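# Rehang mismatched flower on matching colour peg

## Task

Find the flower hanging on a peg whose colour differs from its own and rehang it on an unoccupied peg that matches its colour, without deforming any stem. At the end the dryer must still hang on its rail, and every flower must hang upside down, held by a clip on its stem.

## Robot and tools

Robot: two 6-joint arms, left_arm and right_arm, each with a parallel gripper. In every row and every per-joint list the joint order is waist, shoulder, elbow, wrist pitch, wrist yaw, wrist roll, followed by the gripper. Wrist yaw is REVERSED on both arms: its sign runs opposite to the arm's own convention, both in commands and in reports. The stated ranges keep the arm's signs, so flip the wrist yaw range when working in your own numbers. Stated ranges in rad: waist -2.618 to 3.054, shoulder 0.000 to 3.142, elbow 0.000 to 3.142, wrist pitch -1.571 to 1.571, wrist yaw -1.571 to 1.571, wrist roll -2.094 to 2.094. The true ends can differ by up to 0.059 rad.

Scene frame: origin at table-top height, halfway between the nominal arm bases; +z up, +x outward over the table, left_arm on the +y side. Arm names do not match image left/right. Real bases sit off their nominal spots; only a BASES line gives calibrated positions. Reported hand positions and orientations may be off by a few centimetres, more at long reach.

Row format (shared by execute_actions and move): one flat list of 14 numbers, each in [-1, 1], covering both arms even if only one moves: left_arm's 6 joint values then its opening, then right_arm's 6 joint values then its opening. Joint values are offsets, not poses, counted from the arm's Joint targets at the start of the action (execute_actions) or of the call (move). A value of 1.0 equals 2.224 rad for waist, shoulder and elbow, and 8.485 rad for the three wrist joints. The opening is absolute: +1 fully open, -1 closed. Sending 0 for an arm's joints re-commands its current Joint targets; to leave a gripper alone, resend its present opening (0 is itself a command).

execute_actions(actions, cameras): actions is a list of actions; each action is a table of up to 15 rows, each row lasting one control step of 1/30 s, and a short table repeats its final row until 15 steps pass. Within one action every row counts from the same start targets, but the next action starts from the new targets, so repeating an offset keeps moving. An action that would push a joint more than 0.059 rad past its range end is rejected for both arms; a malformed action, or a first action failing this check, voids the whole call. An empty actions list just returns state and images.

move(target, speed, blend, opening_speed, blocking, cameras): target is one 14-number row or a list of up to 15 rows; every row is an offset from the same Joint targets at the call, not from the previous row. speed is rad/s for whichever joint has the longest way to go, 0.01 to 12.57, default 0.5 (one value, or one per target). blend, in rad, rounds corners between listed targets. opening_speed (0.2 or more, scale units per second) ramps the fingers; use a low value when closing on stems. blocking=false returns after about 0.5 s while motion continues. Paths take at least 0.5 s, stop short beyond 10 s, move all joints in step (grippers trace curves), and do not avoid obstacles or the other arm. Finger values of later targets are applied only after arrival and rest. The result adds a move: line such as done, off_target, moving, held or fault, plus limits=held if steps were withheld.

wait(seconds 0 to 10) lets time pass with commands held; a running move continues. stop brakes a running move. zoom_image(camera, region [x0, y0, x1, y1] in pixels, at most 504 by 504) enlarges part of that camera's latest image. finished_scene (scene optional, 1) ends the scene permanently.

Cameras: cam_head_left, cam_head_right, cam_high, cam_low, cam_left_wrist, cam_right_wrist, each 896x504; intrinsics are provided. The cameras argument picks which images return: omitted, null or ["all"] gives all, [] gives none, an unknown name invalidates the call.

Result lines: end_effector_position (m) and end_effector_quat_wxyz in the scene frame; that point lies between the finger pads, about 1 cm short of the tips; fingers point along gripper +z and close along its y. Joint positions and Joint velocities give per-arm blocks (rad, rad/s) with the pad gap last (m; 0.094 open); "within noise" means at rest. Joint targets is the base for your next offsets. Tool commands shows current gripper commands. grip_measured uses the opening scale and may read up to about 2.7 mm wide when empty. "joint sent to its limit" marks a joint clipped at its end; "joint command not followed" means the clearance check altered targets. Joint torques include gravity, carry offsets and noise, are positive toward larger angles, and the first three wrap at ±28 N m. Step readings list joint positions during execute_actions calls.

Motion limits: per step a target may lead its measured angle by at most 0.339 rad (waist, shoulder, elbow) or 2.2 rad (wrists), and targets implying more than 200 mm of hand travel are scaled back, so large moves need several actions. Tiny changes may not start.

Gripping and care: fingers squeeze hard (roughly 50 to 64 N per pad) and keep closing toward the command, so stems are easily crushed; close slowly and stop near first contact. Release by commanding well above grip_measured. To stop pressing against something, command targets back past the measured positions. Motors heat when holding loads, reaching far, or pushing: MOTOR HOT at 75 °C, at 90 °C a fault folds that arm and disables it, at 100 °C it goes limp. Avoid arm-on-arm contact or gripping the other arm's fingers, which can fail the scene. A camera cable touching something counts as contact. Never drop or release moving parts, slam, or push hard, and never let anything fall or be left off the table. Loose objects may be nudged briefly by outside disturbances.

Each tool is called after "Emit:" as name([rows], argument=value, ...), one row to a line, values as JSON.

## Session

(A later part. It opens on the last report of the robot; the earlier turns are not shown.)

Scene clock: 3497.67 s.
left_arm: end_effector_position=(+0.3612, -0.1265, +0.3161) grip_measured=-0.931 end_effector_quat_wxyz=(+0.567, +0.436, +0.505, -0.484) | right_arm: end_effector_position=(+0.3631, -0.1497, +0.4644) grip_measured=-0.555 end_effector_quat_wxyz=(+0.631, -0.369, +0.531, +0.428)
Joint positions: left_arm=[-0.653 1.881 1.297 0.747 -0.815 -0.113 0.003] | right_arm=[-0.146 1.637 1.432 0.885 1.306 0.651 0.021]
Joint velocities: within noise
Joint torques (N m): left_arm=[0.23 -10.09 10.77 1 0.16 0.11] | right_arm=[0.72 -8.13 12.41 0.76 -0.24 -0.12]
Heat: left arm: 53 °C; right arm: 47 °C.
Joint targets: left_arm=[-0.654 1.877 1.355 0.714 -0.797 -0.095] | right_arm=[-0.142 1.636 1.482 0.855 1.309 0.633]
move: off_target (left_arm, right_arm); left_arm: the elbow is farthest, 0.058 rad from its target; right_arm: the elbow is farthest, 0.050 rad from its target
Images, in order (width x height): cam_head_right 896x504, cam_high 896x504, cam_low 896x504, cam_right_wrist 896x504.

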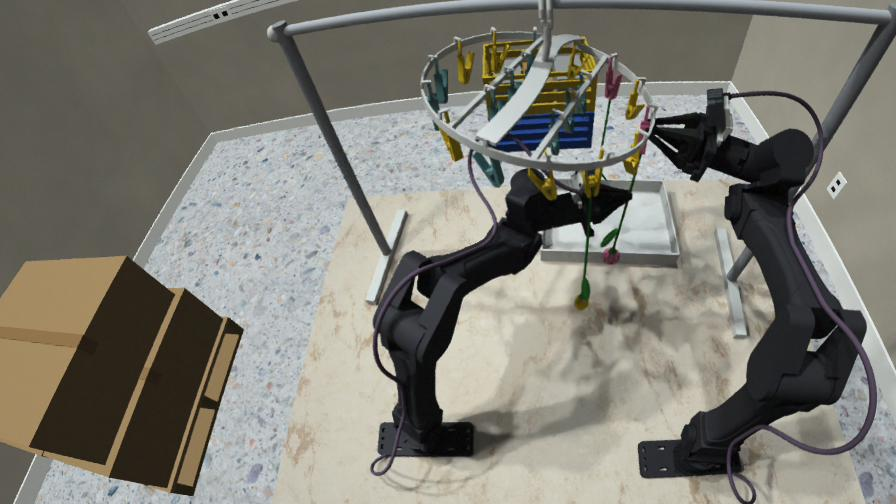

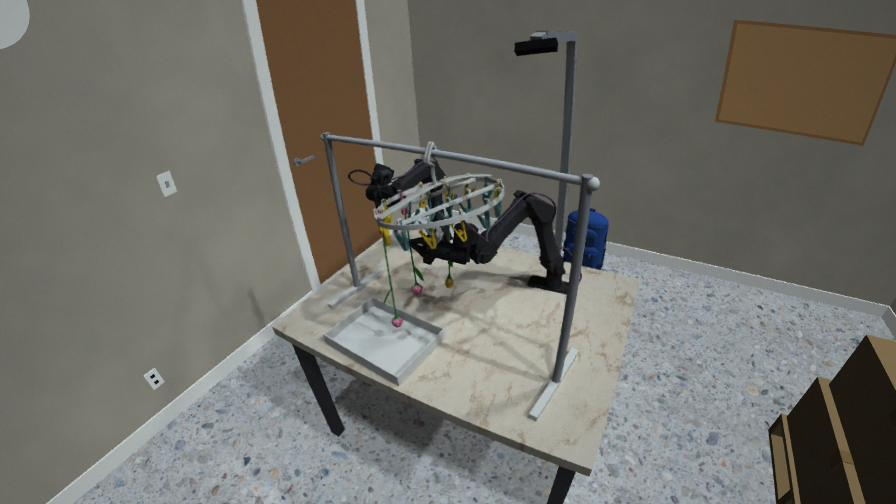

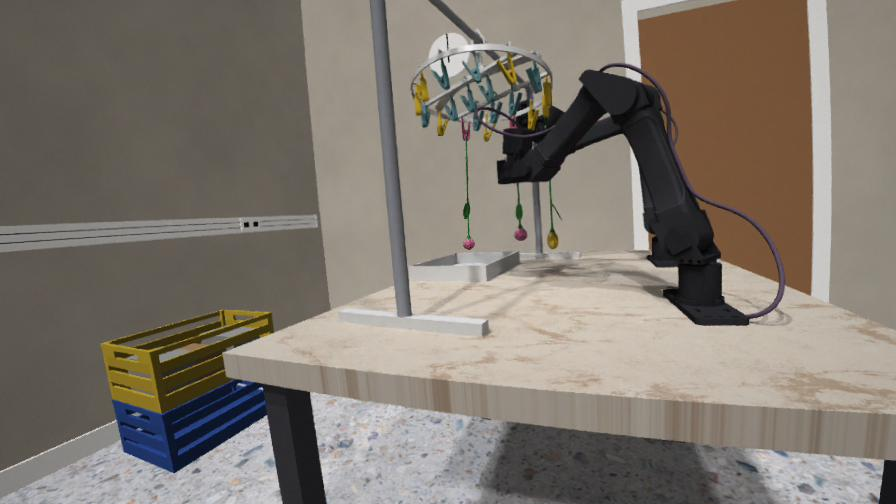

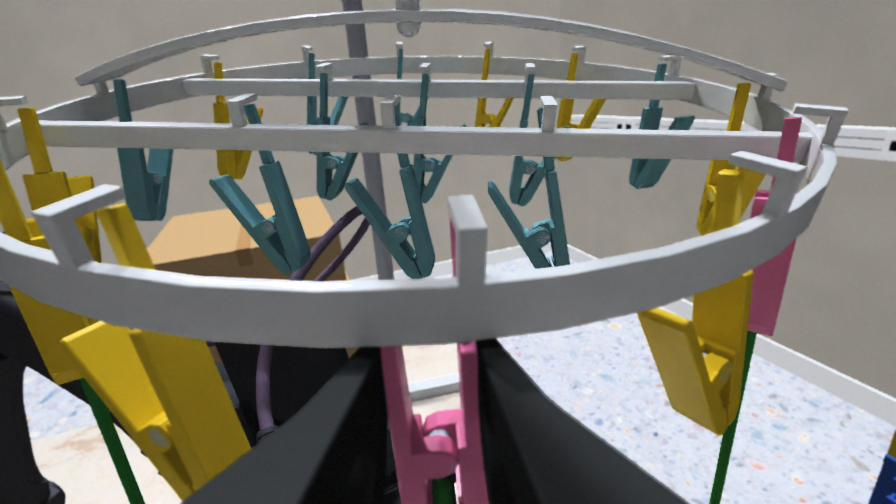

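Emit:
move(target=[0, 0, 0, 0, 0, 0, -0.98, 0, 0, 0, 0, 0, 0, -0.5], opening_speed=0.2, cameras=["cam_high","cam_right_wrist","cam_low"])

Emit:
zoom_image(camera="cam_right_wrist", region=[390, 420, 490, 504])

Scene clock: 3516.27 s.
left_arm: end_effector_position=(+0.3612, -0.1265, +0.3161) grip_measured=-0.931 end_effector_quat_wxyz=(+0.567, +0.436, +0.505, -0.484) | right_arm: end_effector_position=(+0.3629, -0.1491, +0.4644) grip_measured=-0.499 end_effector_quat_wxyz=(+0.631, -0.369, +0.530, +0.429)
Joint positions: left_arm=[-0.653 1.881 1.297 0.747 -0.815 -0.113 0.003] | right_arm=[-0.144 1.637 1.432 0.885 1.306 0.651 0.024]
Joint velocities: within noise
Joint torques (N m): left_arm=[0.36 -10.22 10.8 1.04 0.19 0.12] | right_arm=[0.72 -8.14 12.4 0.76 -0.24 -0.12]
Heat: left arm: 51 °C; right arm: 47 °C.
Joint targets: left_arm=[-0.654 1.877 1.355 0.714 -0.797 -0.095] | right_arm=[-0.142 1.636 1.482 0.855 1.309 0.633]
move: off_target (left_arm, right_arm); left_arm: the elbow is farthest, 0.058 rad from its target; right_arm: the elbow is farthest, 0.050 rad from its target
Images, in order (width x height): cam_high 896x504, cam_low 896x504, cam_right_wrist 896x504.

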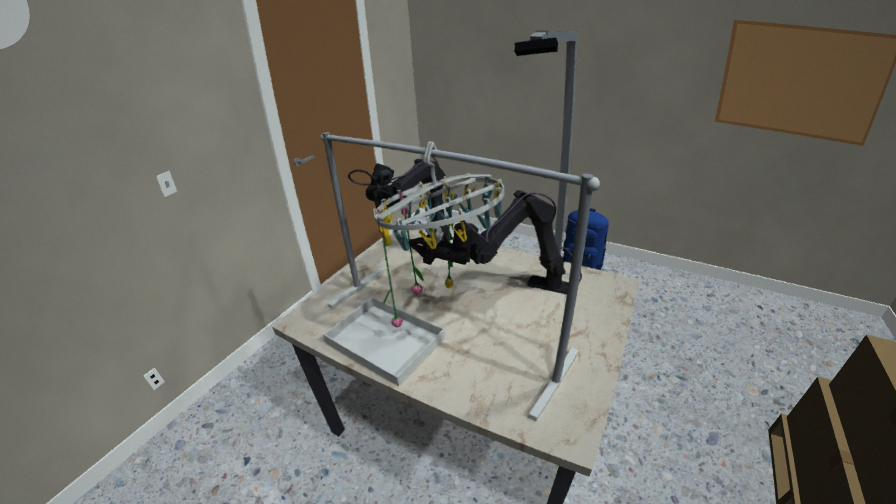

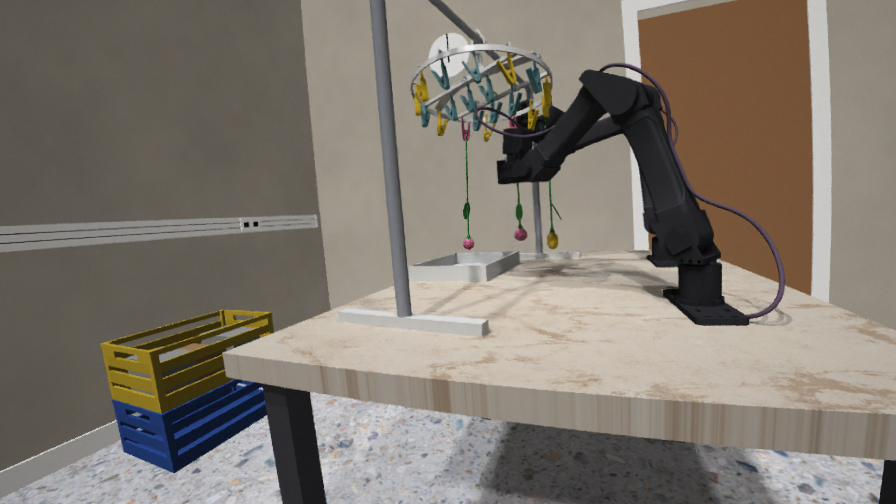

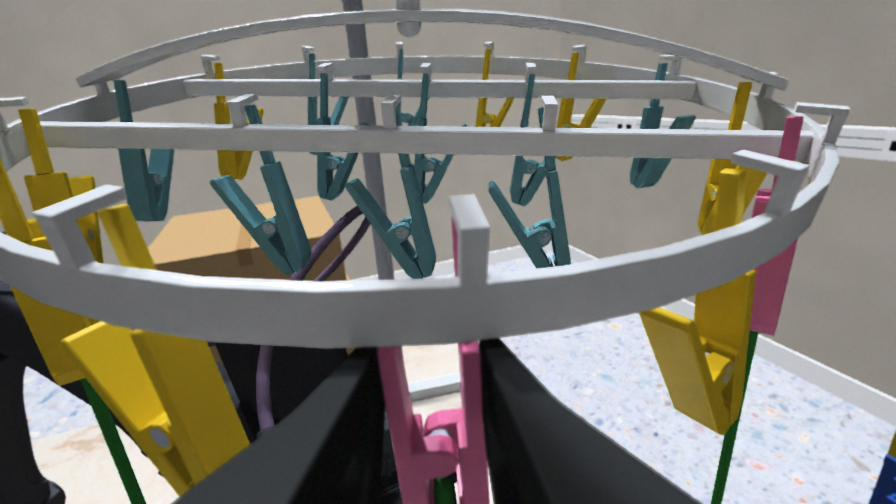

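Scaled by 5.040 from the camera's 896x504 image, which has a finer 1280x720 frame.

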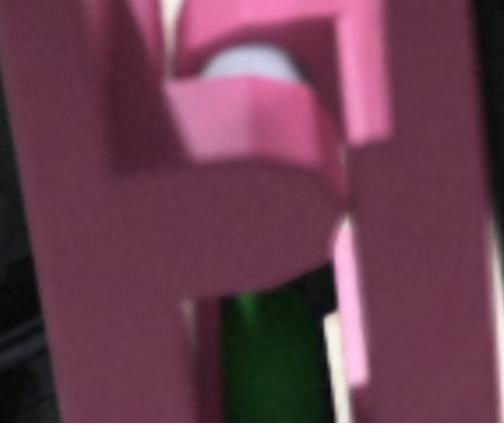

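Emit:
move(target=[0, 0, 0, 0, 0, 0, -0.98, 0, 0, 0, 0, 0, 0, -0.42], opening_speed=0.2, cameras=["cam_high","cam_right_wrist","cam_low"])

Emit:
zoom_image(camera="cam_right_wrist", region=[340, 330, 540, 504])

Scene clock: 3520.97 s.
left_arm: end_effector_position=(+0.3612, -0.1265, +0.3161) grip_measured=-0.931 end_effector_quat_wxyz=(+0.567, +0.436, +0.505, -0.484) | right_arm: end_effector_position=(+0.3626, -0.1484, +0.4642) grip_measured=-0.421 end_effector_quat_wxyz=(+0.630, -0.370, +0.530, +0.430)
Joint positions: left_arm=[-0.653 1.881 1.297 0.747 -0.815 -0.113 0.003] | right_arm=[-0.143 1.637 1.432 0.885 1.307 0.651 0.027]
Joint velocities: within noise
Joint torques (N m): left_arm=[0.4 -9.96 10.77 1.04 0.17 0.11] | right_arm=[0.72 -8.13 12.4 0.76 -0.25 -0.12]
Heat: left arm: 51 °C; right arm: 47 °C.
Joint targets: left_arm=[-0.654 1.877 1.355 0.714 -0.797 -0.095] | right_arm=[-0.142 1.636 1.482 0.855 1.309 0.633]
move: off_target (left_arm, right_arm); left_arm: the elbow is farthest, 0.058 rad from its target; right_arm: the elbow is farthest, 0.050 rad from its target
Images, in order (width x height): cam_high 896x504, cam_low 896x504, cam_right_wrist 896x504.

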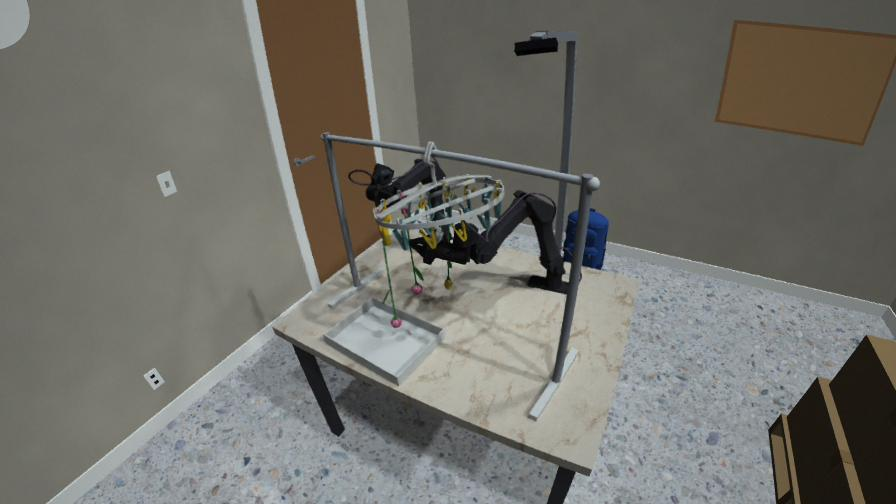

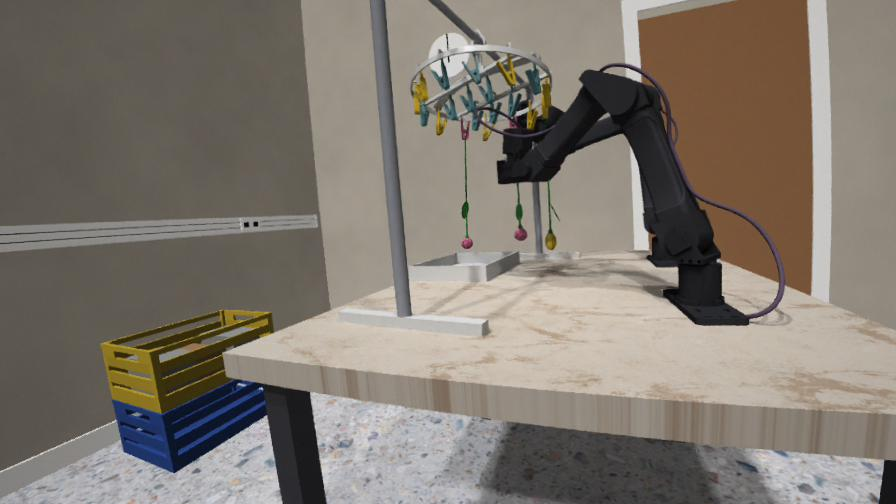

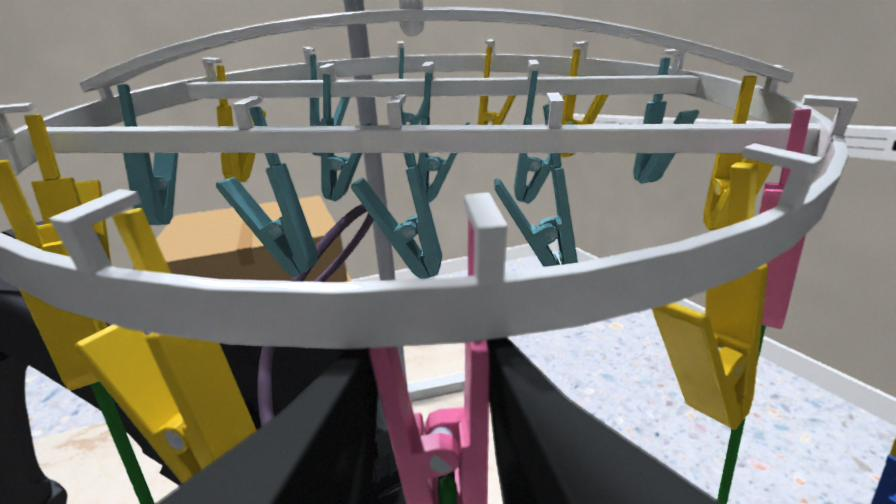

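Scaled by 2.520 from the camera's 896x504 image, which has a finer 1280x720 frame.

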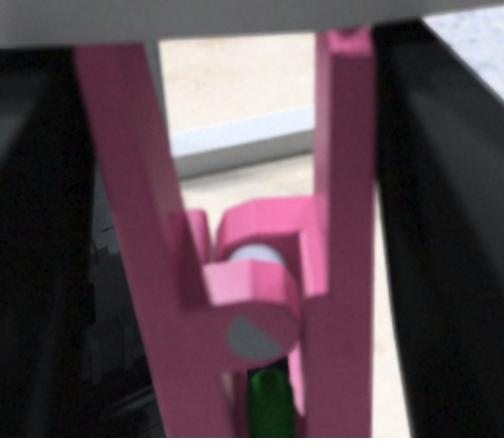

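Emit:
move(target=[0, 0, 0, 0, 0, 0, -0.98, 0, 0, 0, 0, 0, 0, -0.34], opening_speed=0.2, cameras=["cam_high","cam_right_wrist","cam_low"])

Emit:
zoom_image(camera="cam_right_wrist", region=[340, 330, 540, 504])

Scene clock: 3530.07 s.
left_arm: end_effector_position=(+0.3612, -0.1265, +0.3161) grip_measured=-0.931 end_effector_quat_wxyz=(+0.567, +0.436, +0.505, -0.484) | right_arm: end_effector_position=(+0.3626, -0.1484, +0.4642) grip_measured=-0.342 end_effector_quat_wxyz=(+0.630, -0.370, +0.530, +0.430)
Joint positions: left_arm=[-0.653 1.881 1.297 0.747 -0.815 -0.113 0.003] | right_arm=[-0.143 1.637 1.432 0.885 1.307 0.651 0.031]
Joint velocities: within noise
Joint torques (N m): left_arm=[0.51 -10.17 10.76 1.04 0.14 0.14] | right_arm=[0.72 -8.13 12.4 0.76 -0.25 -0.12]
Heat: left arm: 50 °C; right arm: 47 °C.
Joint targets: left_arm=[-0.654 1.877 1.355 0.714 -0.797 -0.095] | right_arm=[-0.142 1.636 1.482 0.855 1.309 0.633]
move: off_target (left_arm, right_arm); left_arm: the elbow is farthest, 0.058 rad from its target; right_arm: the elbow is farthest, 0.050 rad from its target
Images, in order (width x height): cam_high 896x504, cam_low 896x504, cam_right_wrist 896x504.

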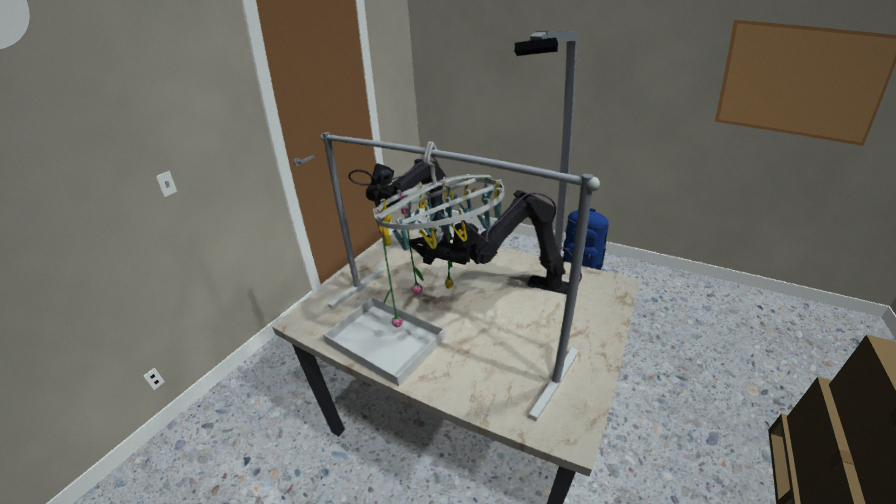

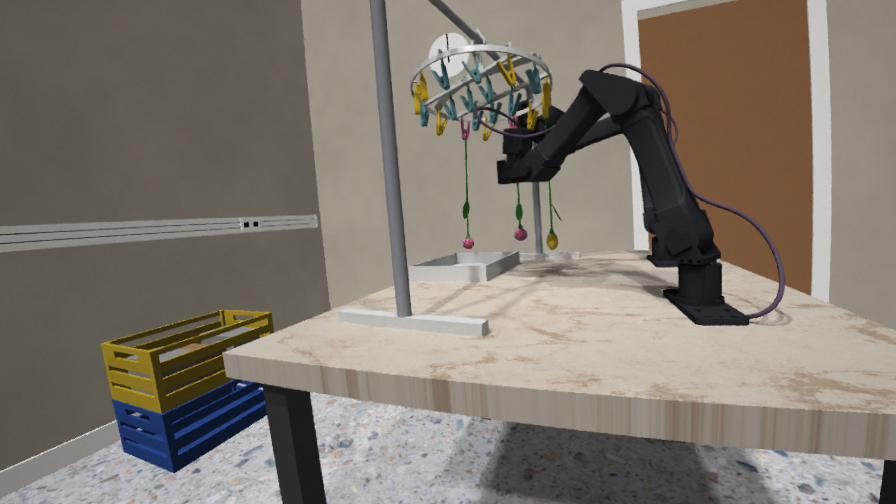

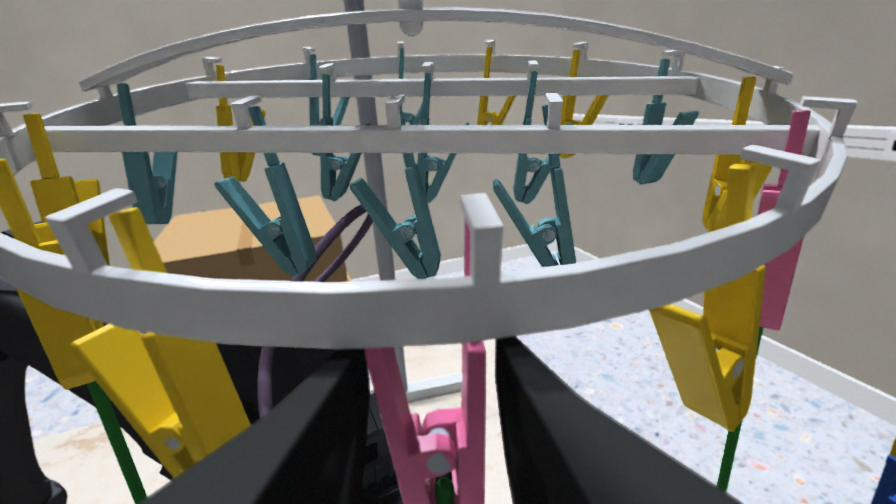

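Scaled by 2.520 from the camera's 896x504 image, which has a finer 1280x720 frame.

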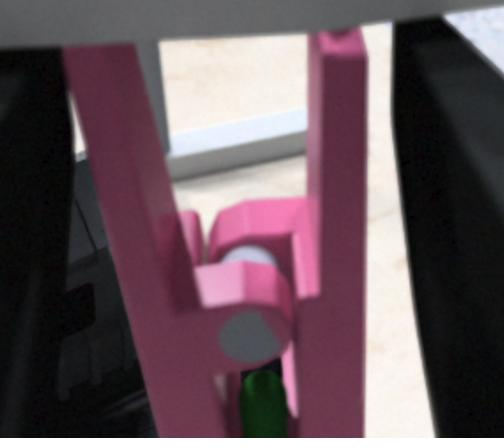

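Emit:
move(target=[0, 0, 0, 0, 0, 0, -0.98, 0, 0, 0, 0, 0, 0, -0.1], opening_speed=0.2, cameras=["cam_high","cam_right_wrist","cam_low","cam_head_right"])

Emit:
zoom_image(camera="cam_right_wrist", region=[340, 330, 540, 504])

Emit:
zoom_image(camera="cam_high", region=[380, 190, 430, 240])

Emit:
zoom_image(camera="cam_head_right", region=[600, 90, 680, 190])

Scene clock: 3537.60 s.
left_arm: end_effector_position=(+0.3612, -0.1265, +0.3161) grip_measured=-0.931 end_effector_quat_wxyz=(+0.567, +0.436, +0.505, -0.484) | right_arm: end_effector_position=(+0.3626, -0.1484, +0.4642) grip_measured=-0.102 end_effector_quat_wxyz=(+0.630, -0.370, +0.530, +0.430)
Joint positions: left_arm=[-0.653 1.881 1.297 0.747 -0.815 -0.113 0.003] | right_arm=[-0.143 1.637 1.432 0.885 1.307 0.651 0.042]
Joint velocities: within noise
Joint torques (N m): left_arm=[0.31 -10.22 10.76 1.01 0.14 0.11] | right_arm=[0.73 -8.14 12.38 0.76 -0.25 -0.12]
Heat: left arm: 50 °C; right arm: 47 °C.
Joint targets: left_arm=[-0.654 1.877 1.355 0.714 -0.797 -0.095] | right_arm=[-0.142 1.636 1.482 0.855 1.309 0.633]
move: off_target (left_arm, right_arm); left_arm: the elbow is farthest, 0.058 rad from its target; right_arm: the elbow is farthest, 0.050 rad from its target
Images, in order (width x height): cam_head_right 896x504, cam_high 896x504, cam_low 896x504, cam_right_wrist 896x504.

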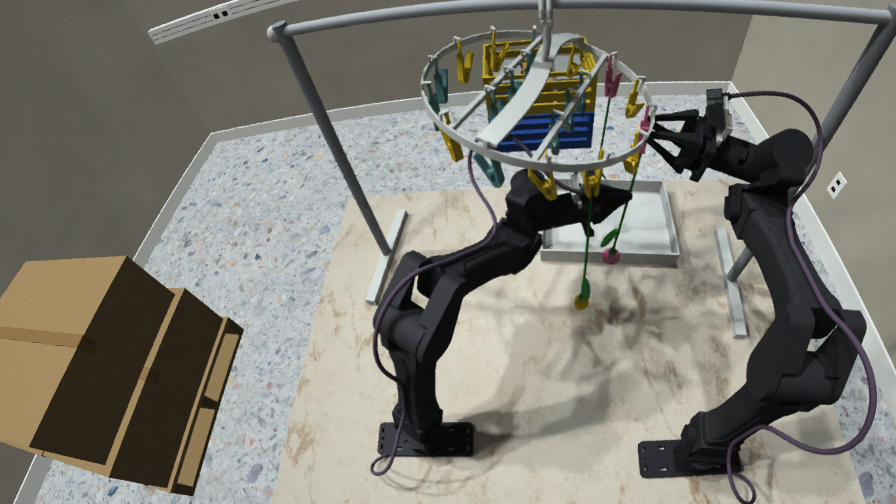

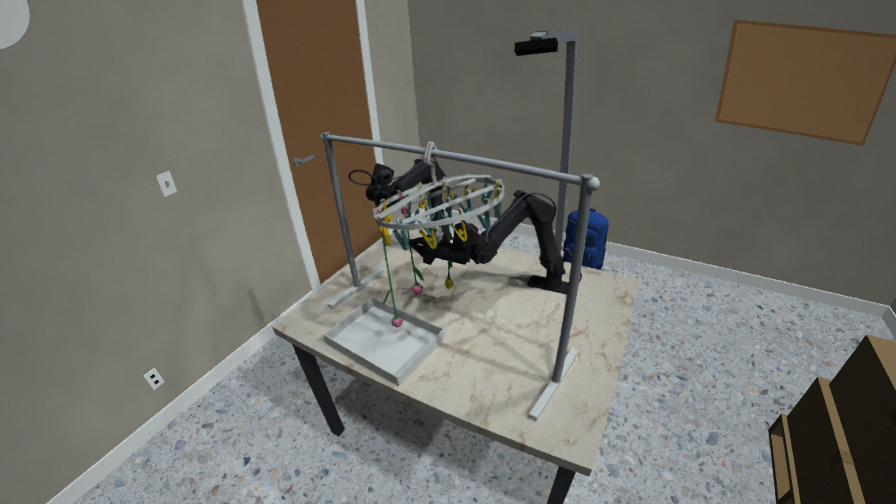

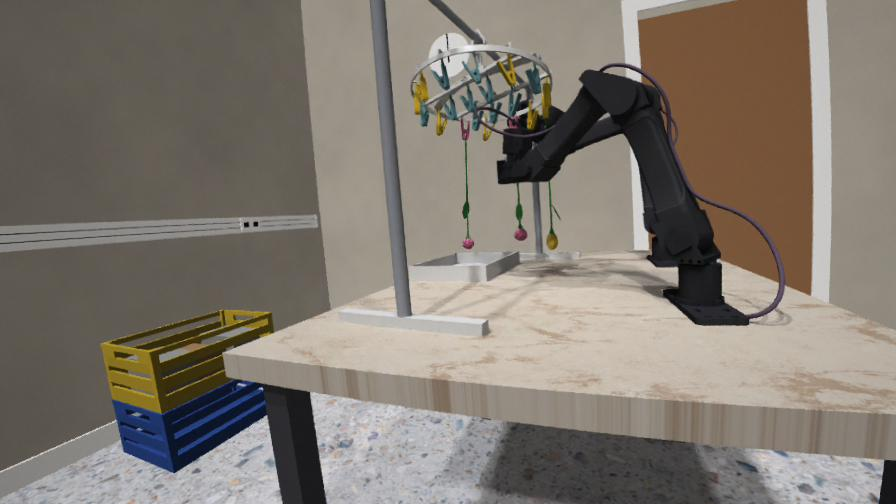

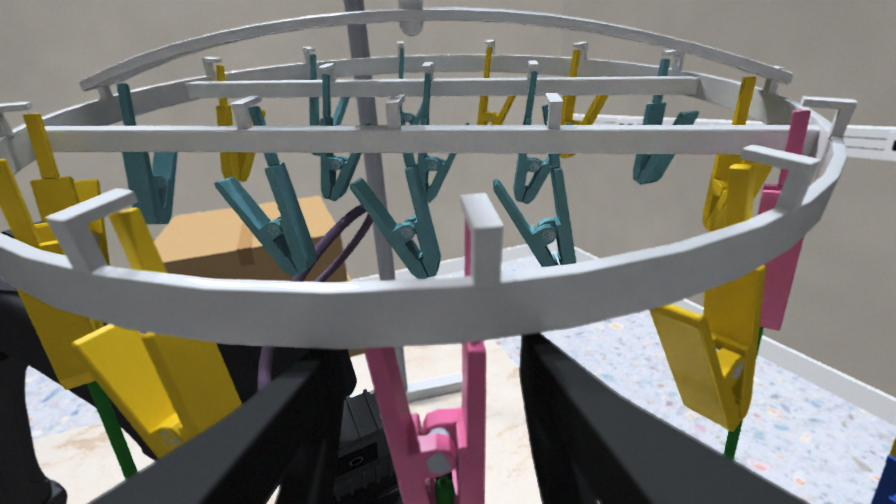

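Scaled by 2.520 from the camera's 896x504 image, which has a finer 1280x720 frame.

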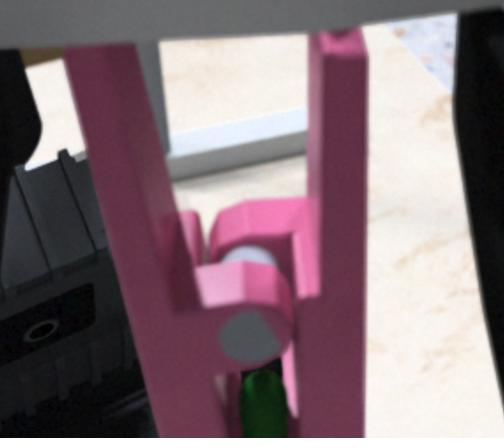

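Scaled by 10.080 from the camera's 896x504 image, which has a finer 1280x720 frame.

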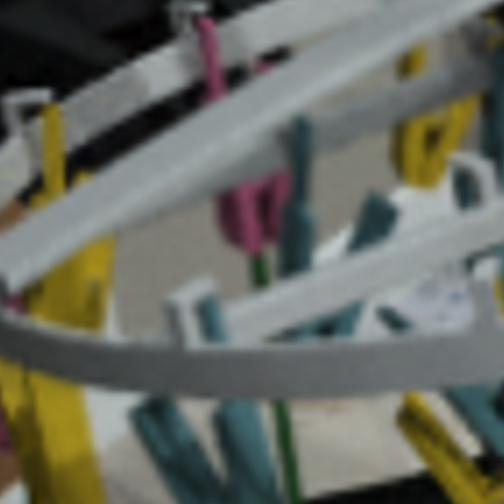

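Scaled by 5.040 from the camera's 896x504 image, which has a finer 1280x720 frame.

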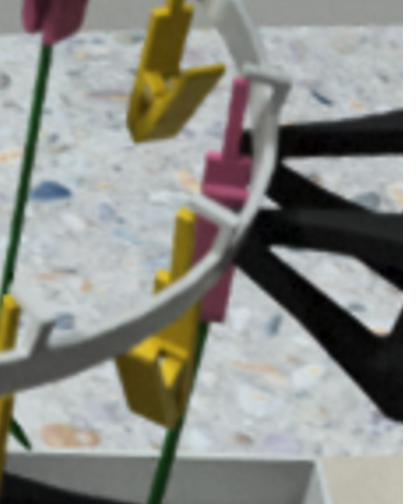

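Emit:
move([
  [0, 0, 0, 0, 0, 0, -0.98, 0, -0.0198, -0.0270, 0.01214, 0.0018, 0.0012, 0.1],
  [0, 0, 0, 0, 0, 0, -0.98, -0.0540, -0.0405, -0.0692, 0.02451, 0.01285, 0.01025, 0.1],
  [0, 0, 0, 0, 0, 0, -0.98, -0.0540, -0.0202, -0.0692, 0.02451, 0.01285, 0.01025, 0.1],
], speed=[0.1, 0.08, 0.1], opening_speed=0.3, cameras=["cam_high","cam_right_wrist","cam_low","cam_head_right"])

Scene clock: 3587.53 s.
left_arm: end_effector_position=(+0.3613, -0.1266, +0.3174) grip_measured=-0.931 end_effector_quat_wxyz=(+0.568, +0.436, +0.504, -0.483) | right_arm: end_effector_position=(+0.3441, -0.1850, +0.4479) grip_measured=+0.098 end_effector_quat_wxyz=(+0.626, -0.383, +0.547, +0.402)
Joint positions: left_arm=[-0.653 1.881 1.3 0.747 -0.815 -0.113 0.003] | right_arm=[-0.262 1.594 1.344 1.014 1.415 0.718 0.052]
Joint velocities: within noise
Joint torques (N m): left_arm=[0.35 -10.28 10.71 1.03 0.16 0.08] | right_arm=[-0.5 -7.76 5.93 1.33 -0.27 0.1]
Heat: left arm: 50 °C; right arm: 46 °C.
Joint targets: left_arm=[-0.654 1.877 1.355 0.714 -0.797 -0.095] | right_arm=[-0.262 1.591 1.328 1.063 1.418 0.720]
move: off_target (left_arm, right_arm); left_arm: the elbow is farthest, 0.055 rad from its target; right_arm: the wrist pitch is farthest, 0.049 rad from its target
Images, in order (width x height): cam_head_right 896x504, cam_high 896x504, cam_low 896x504, cam_right_wrist 896x504.

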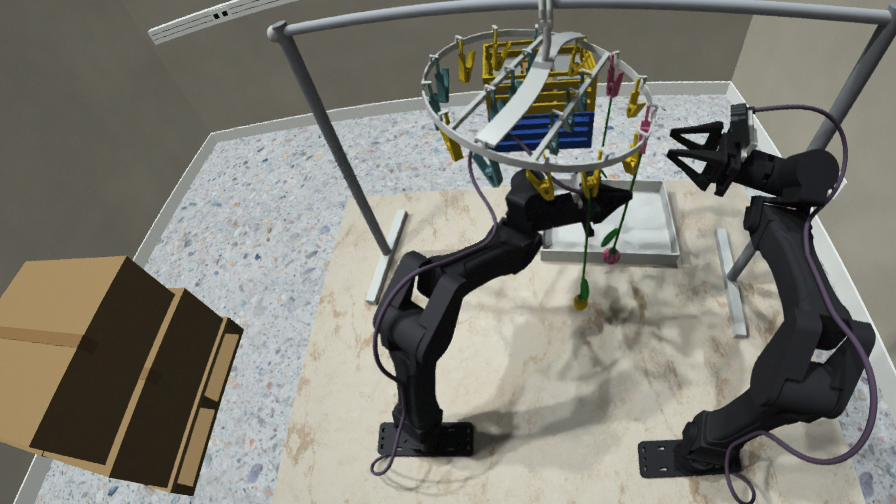

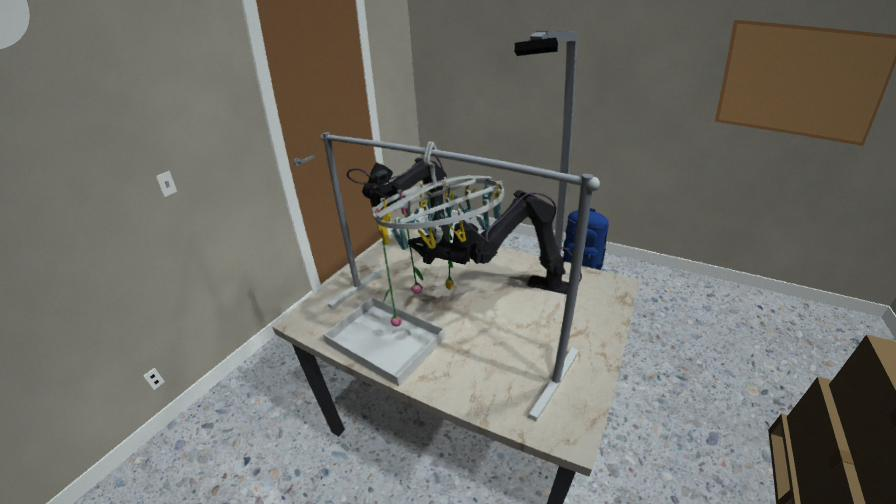

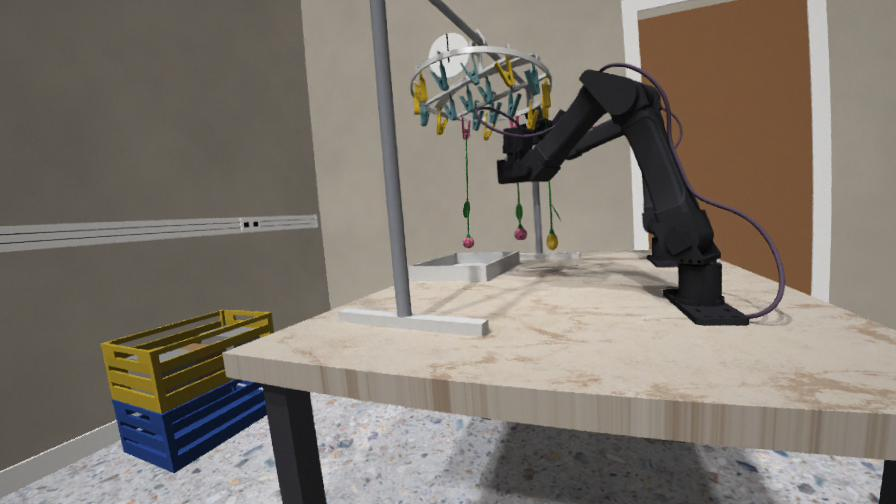

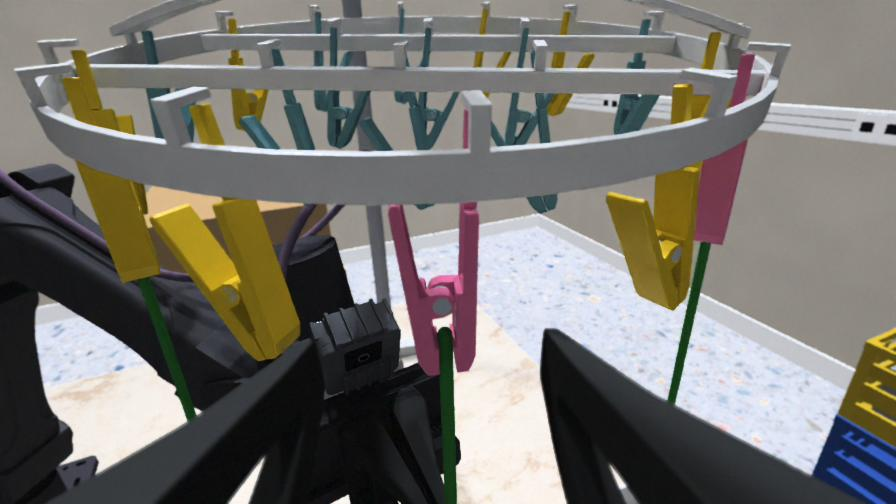

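Emit:
zoom_image(camera="cam_right_wrist", region=[380, 190, 520, 400])

Emit:
zoom_image(camera="cam_high", region=[392, 190, 420, 230])

Scaled by 2.400 from the camera's 896x504 image, which has a finer 1280x720 frame.

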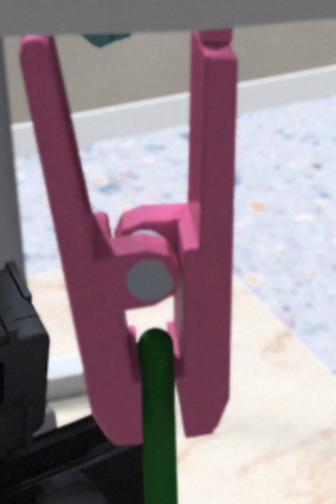

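Scaled by 12.600 from the camera's 896x504 image, which has a finer 1280x720 frame.

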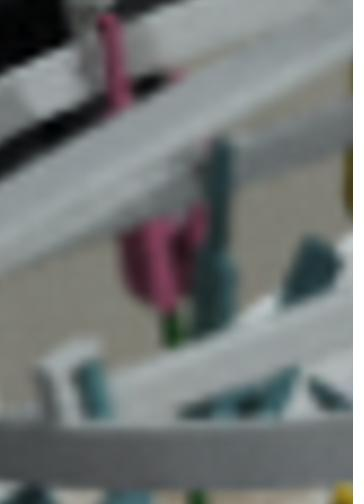

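Emit:
move([
  [0, 0, 0, 0, 0, 0, -0.98, 0, -0.0202, 0, -0.0091, 0, 0, 0.1],
  [0, 0, 0, 0, 0, 0, -0.98, -0.1066, -0.1574, -0.0877, -0.0537, -0.0033, -0.0285, 0.1],
  [0, 0, 0, 0, 0, 0, -0.98, -0.1066, -0.1349, -0.0877, -0.0537, -0.0033, -0.0285, 0.1],
], speed=[0.15, 0.25, 0.2], cameras=["cam_high","cam_right_wrist","cam_low","cam_head_right","cam_head_left"])

Emit:
zoom_image(camera="cam_right_wrist", region=[350, 150, 550, 450])

Scene clock: 3632.77 s.
left_arm: end_effector_position=(+0.3613, -0.1266, +0.3174) grip_measured=-0.931 end_effector_quat_wxyz=(+0.568, +0.436, +0.504, -0.483) | right_arm: end_effector_position=(+0.2967, -0.2465, +0.4428) grip_measured=+0.098 end_effector_quat_wxyz=(+0.655, -0.300, +0.611, +0.329)
Joint positions: left_arm=[-0.653 1.881 1.3 0.747 -0.815 -0.113 0.003] | right_arm=[-0.499 1.3 1.153 0.64 1.415 0.497 0.052]
Joint velocities: within noise
Joint torques (N m): left_arm=[0.23 -10.21 10.73 1.06 0.18 0.14] | right_arm=[-0.51 -5.34 5.98 0.85 -0.44 -0.13]
Heat: left arm: 50 °C; right arm: 42 °C.
Joint targets: left_arm=[-0.654 1.877 1.355 0.714 -0.797 -0.095] | right_arm=[-0.499 1.291 1.133 0.607 1.390 0.478]
move: off_target (left_arm); left_arm: the elbow is farthest, 0.055 rad from its target
Images, in order (width x height): cam_head_left 896x504, cam_head_right 896x504, cam_high 896x504, cam_low 896x504, cam_right_wrist 896x504.

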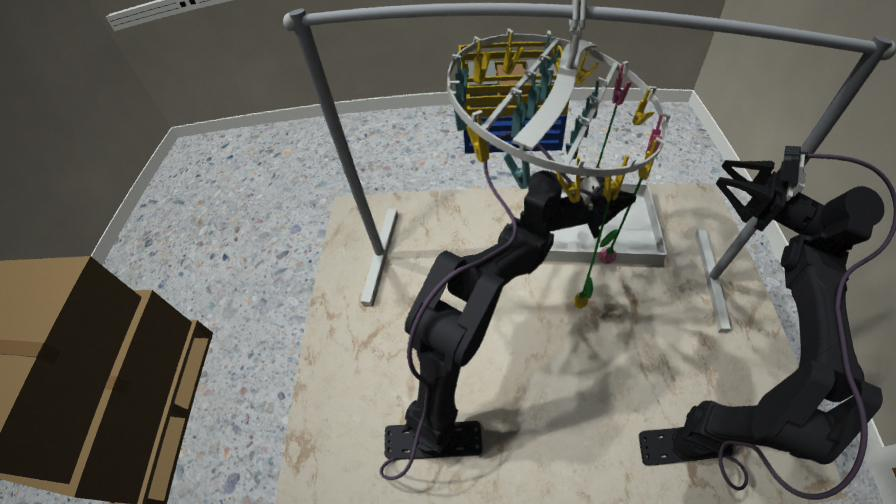

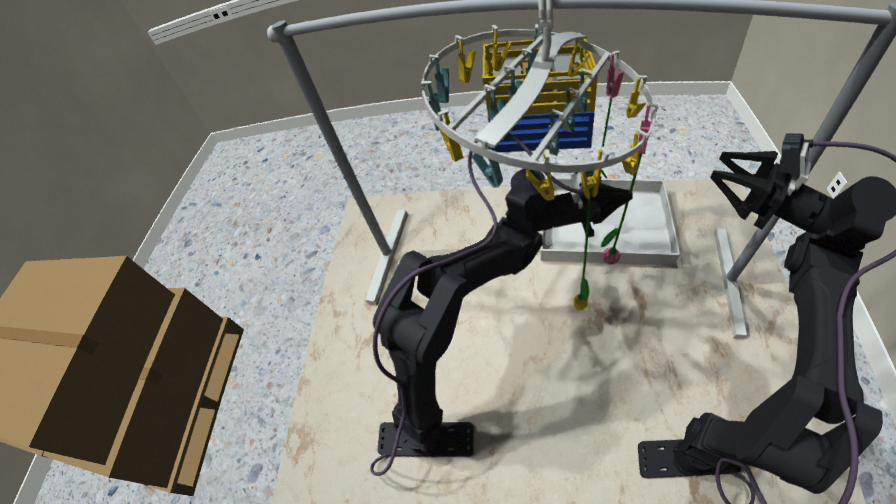

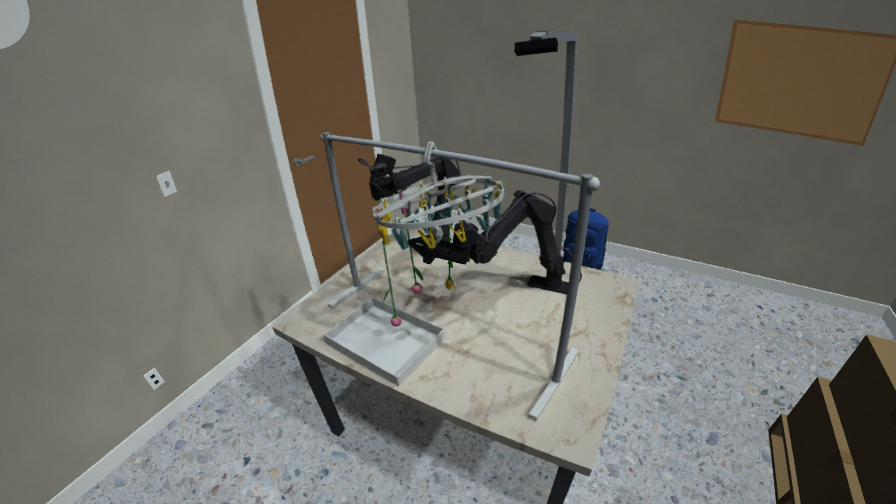

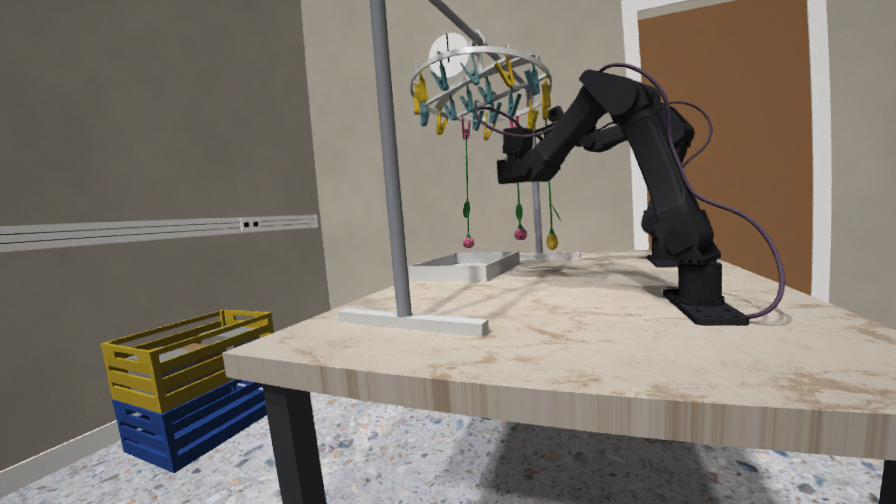

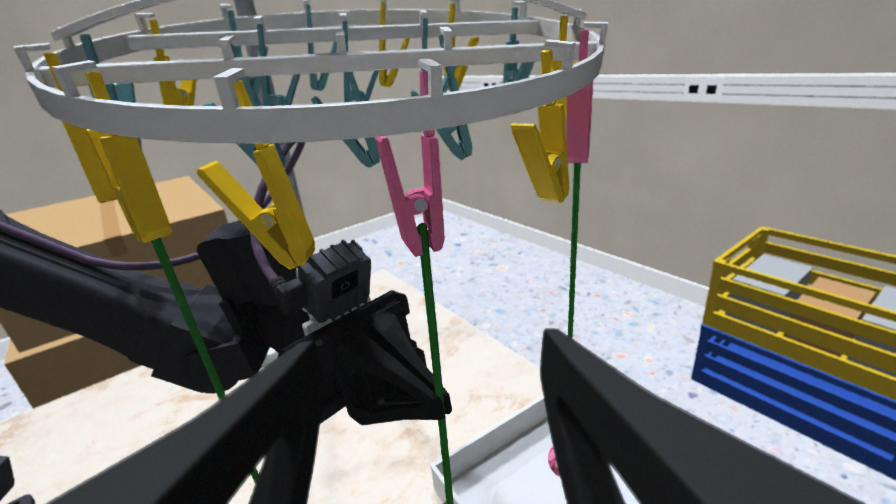

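Scaled by 1.680 from the camera's 896x504 image, which has a finer 1280x720 frame.

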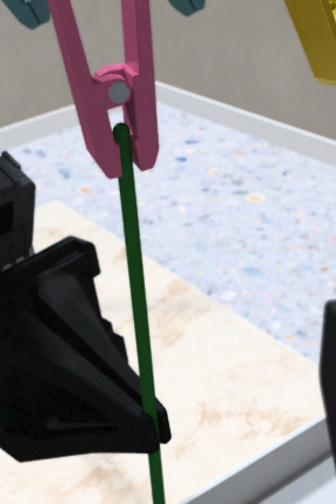

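Emit:
zoom_image(camera="cam_right_wrist", region=[380, 180, 470, 280])

Scaled by 5.040 from the camera's 896x504 image, which has a finer 1280x720 frame.

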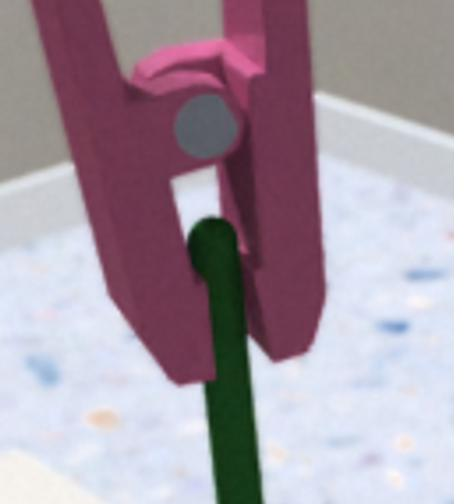

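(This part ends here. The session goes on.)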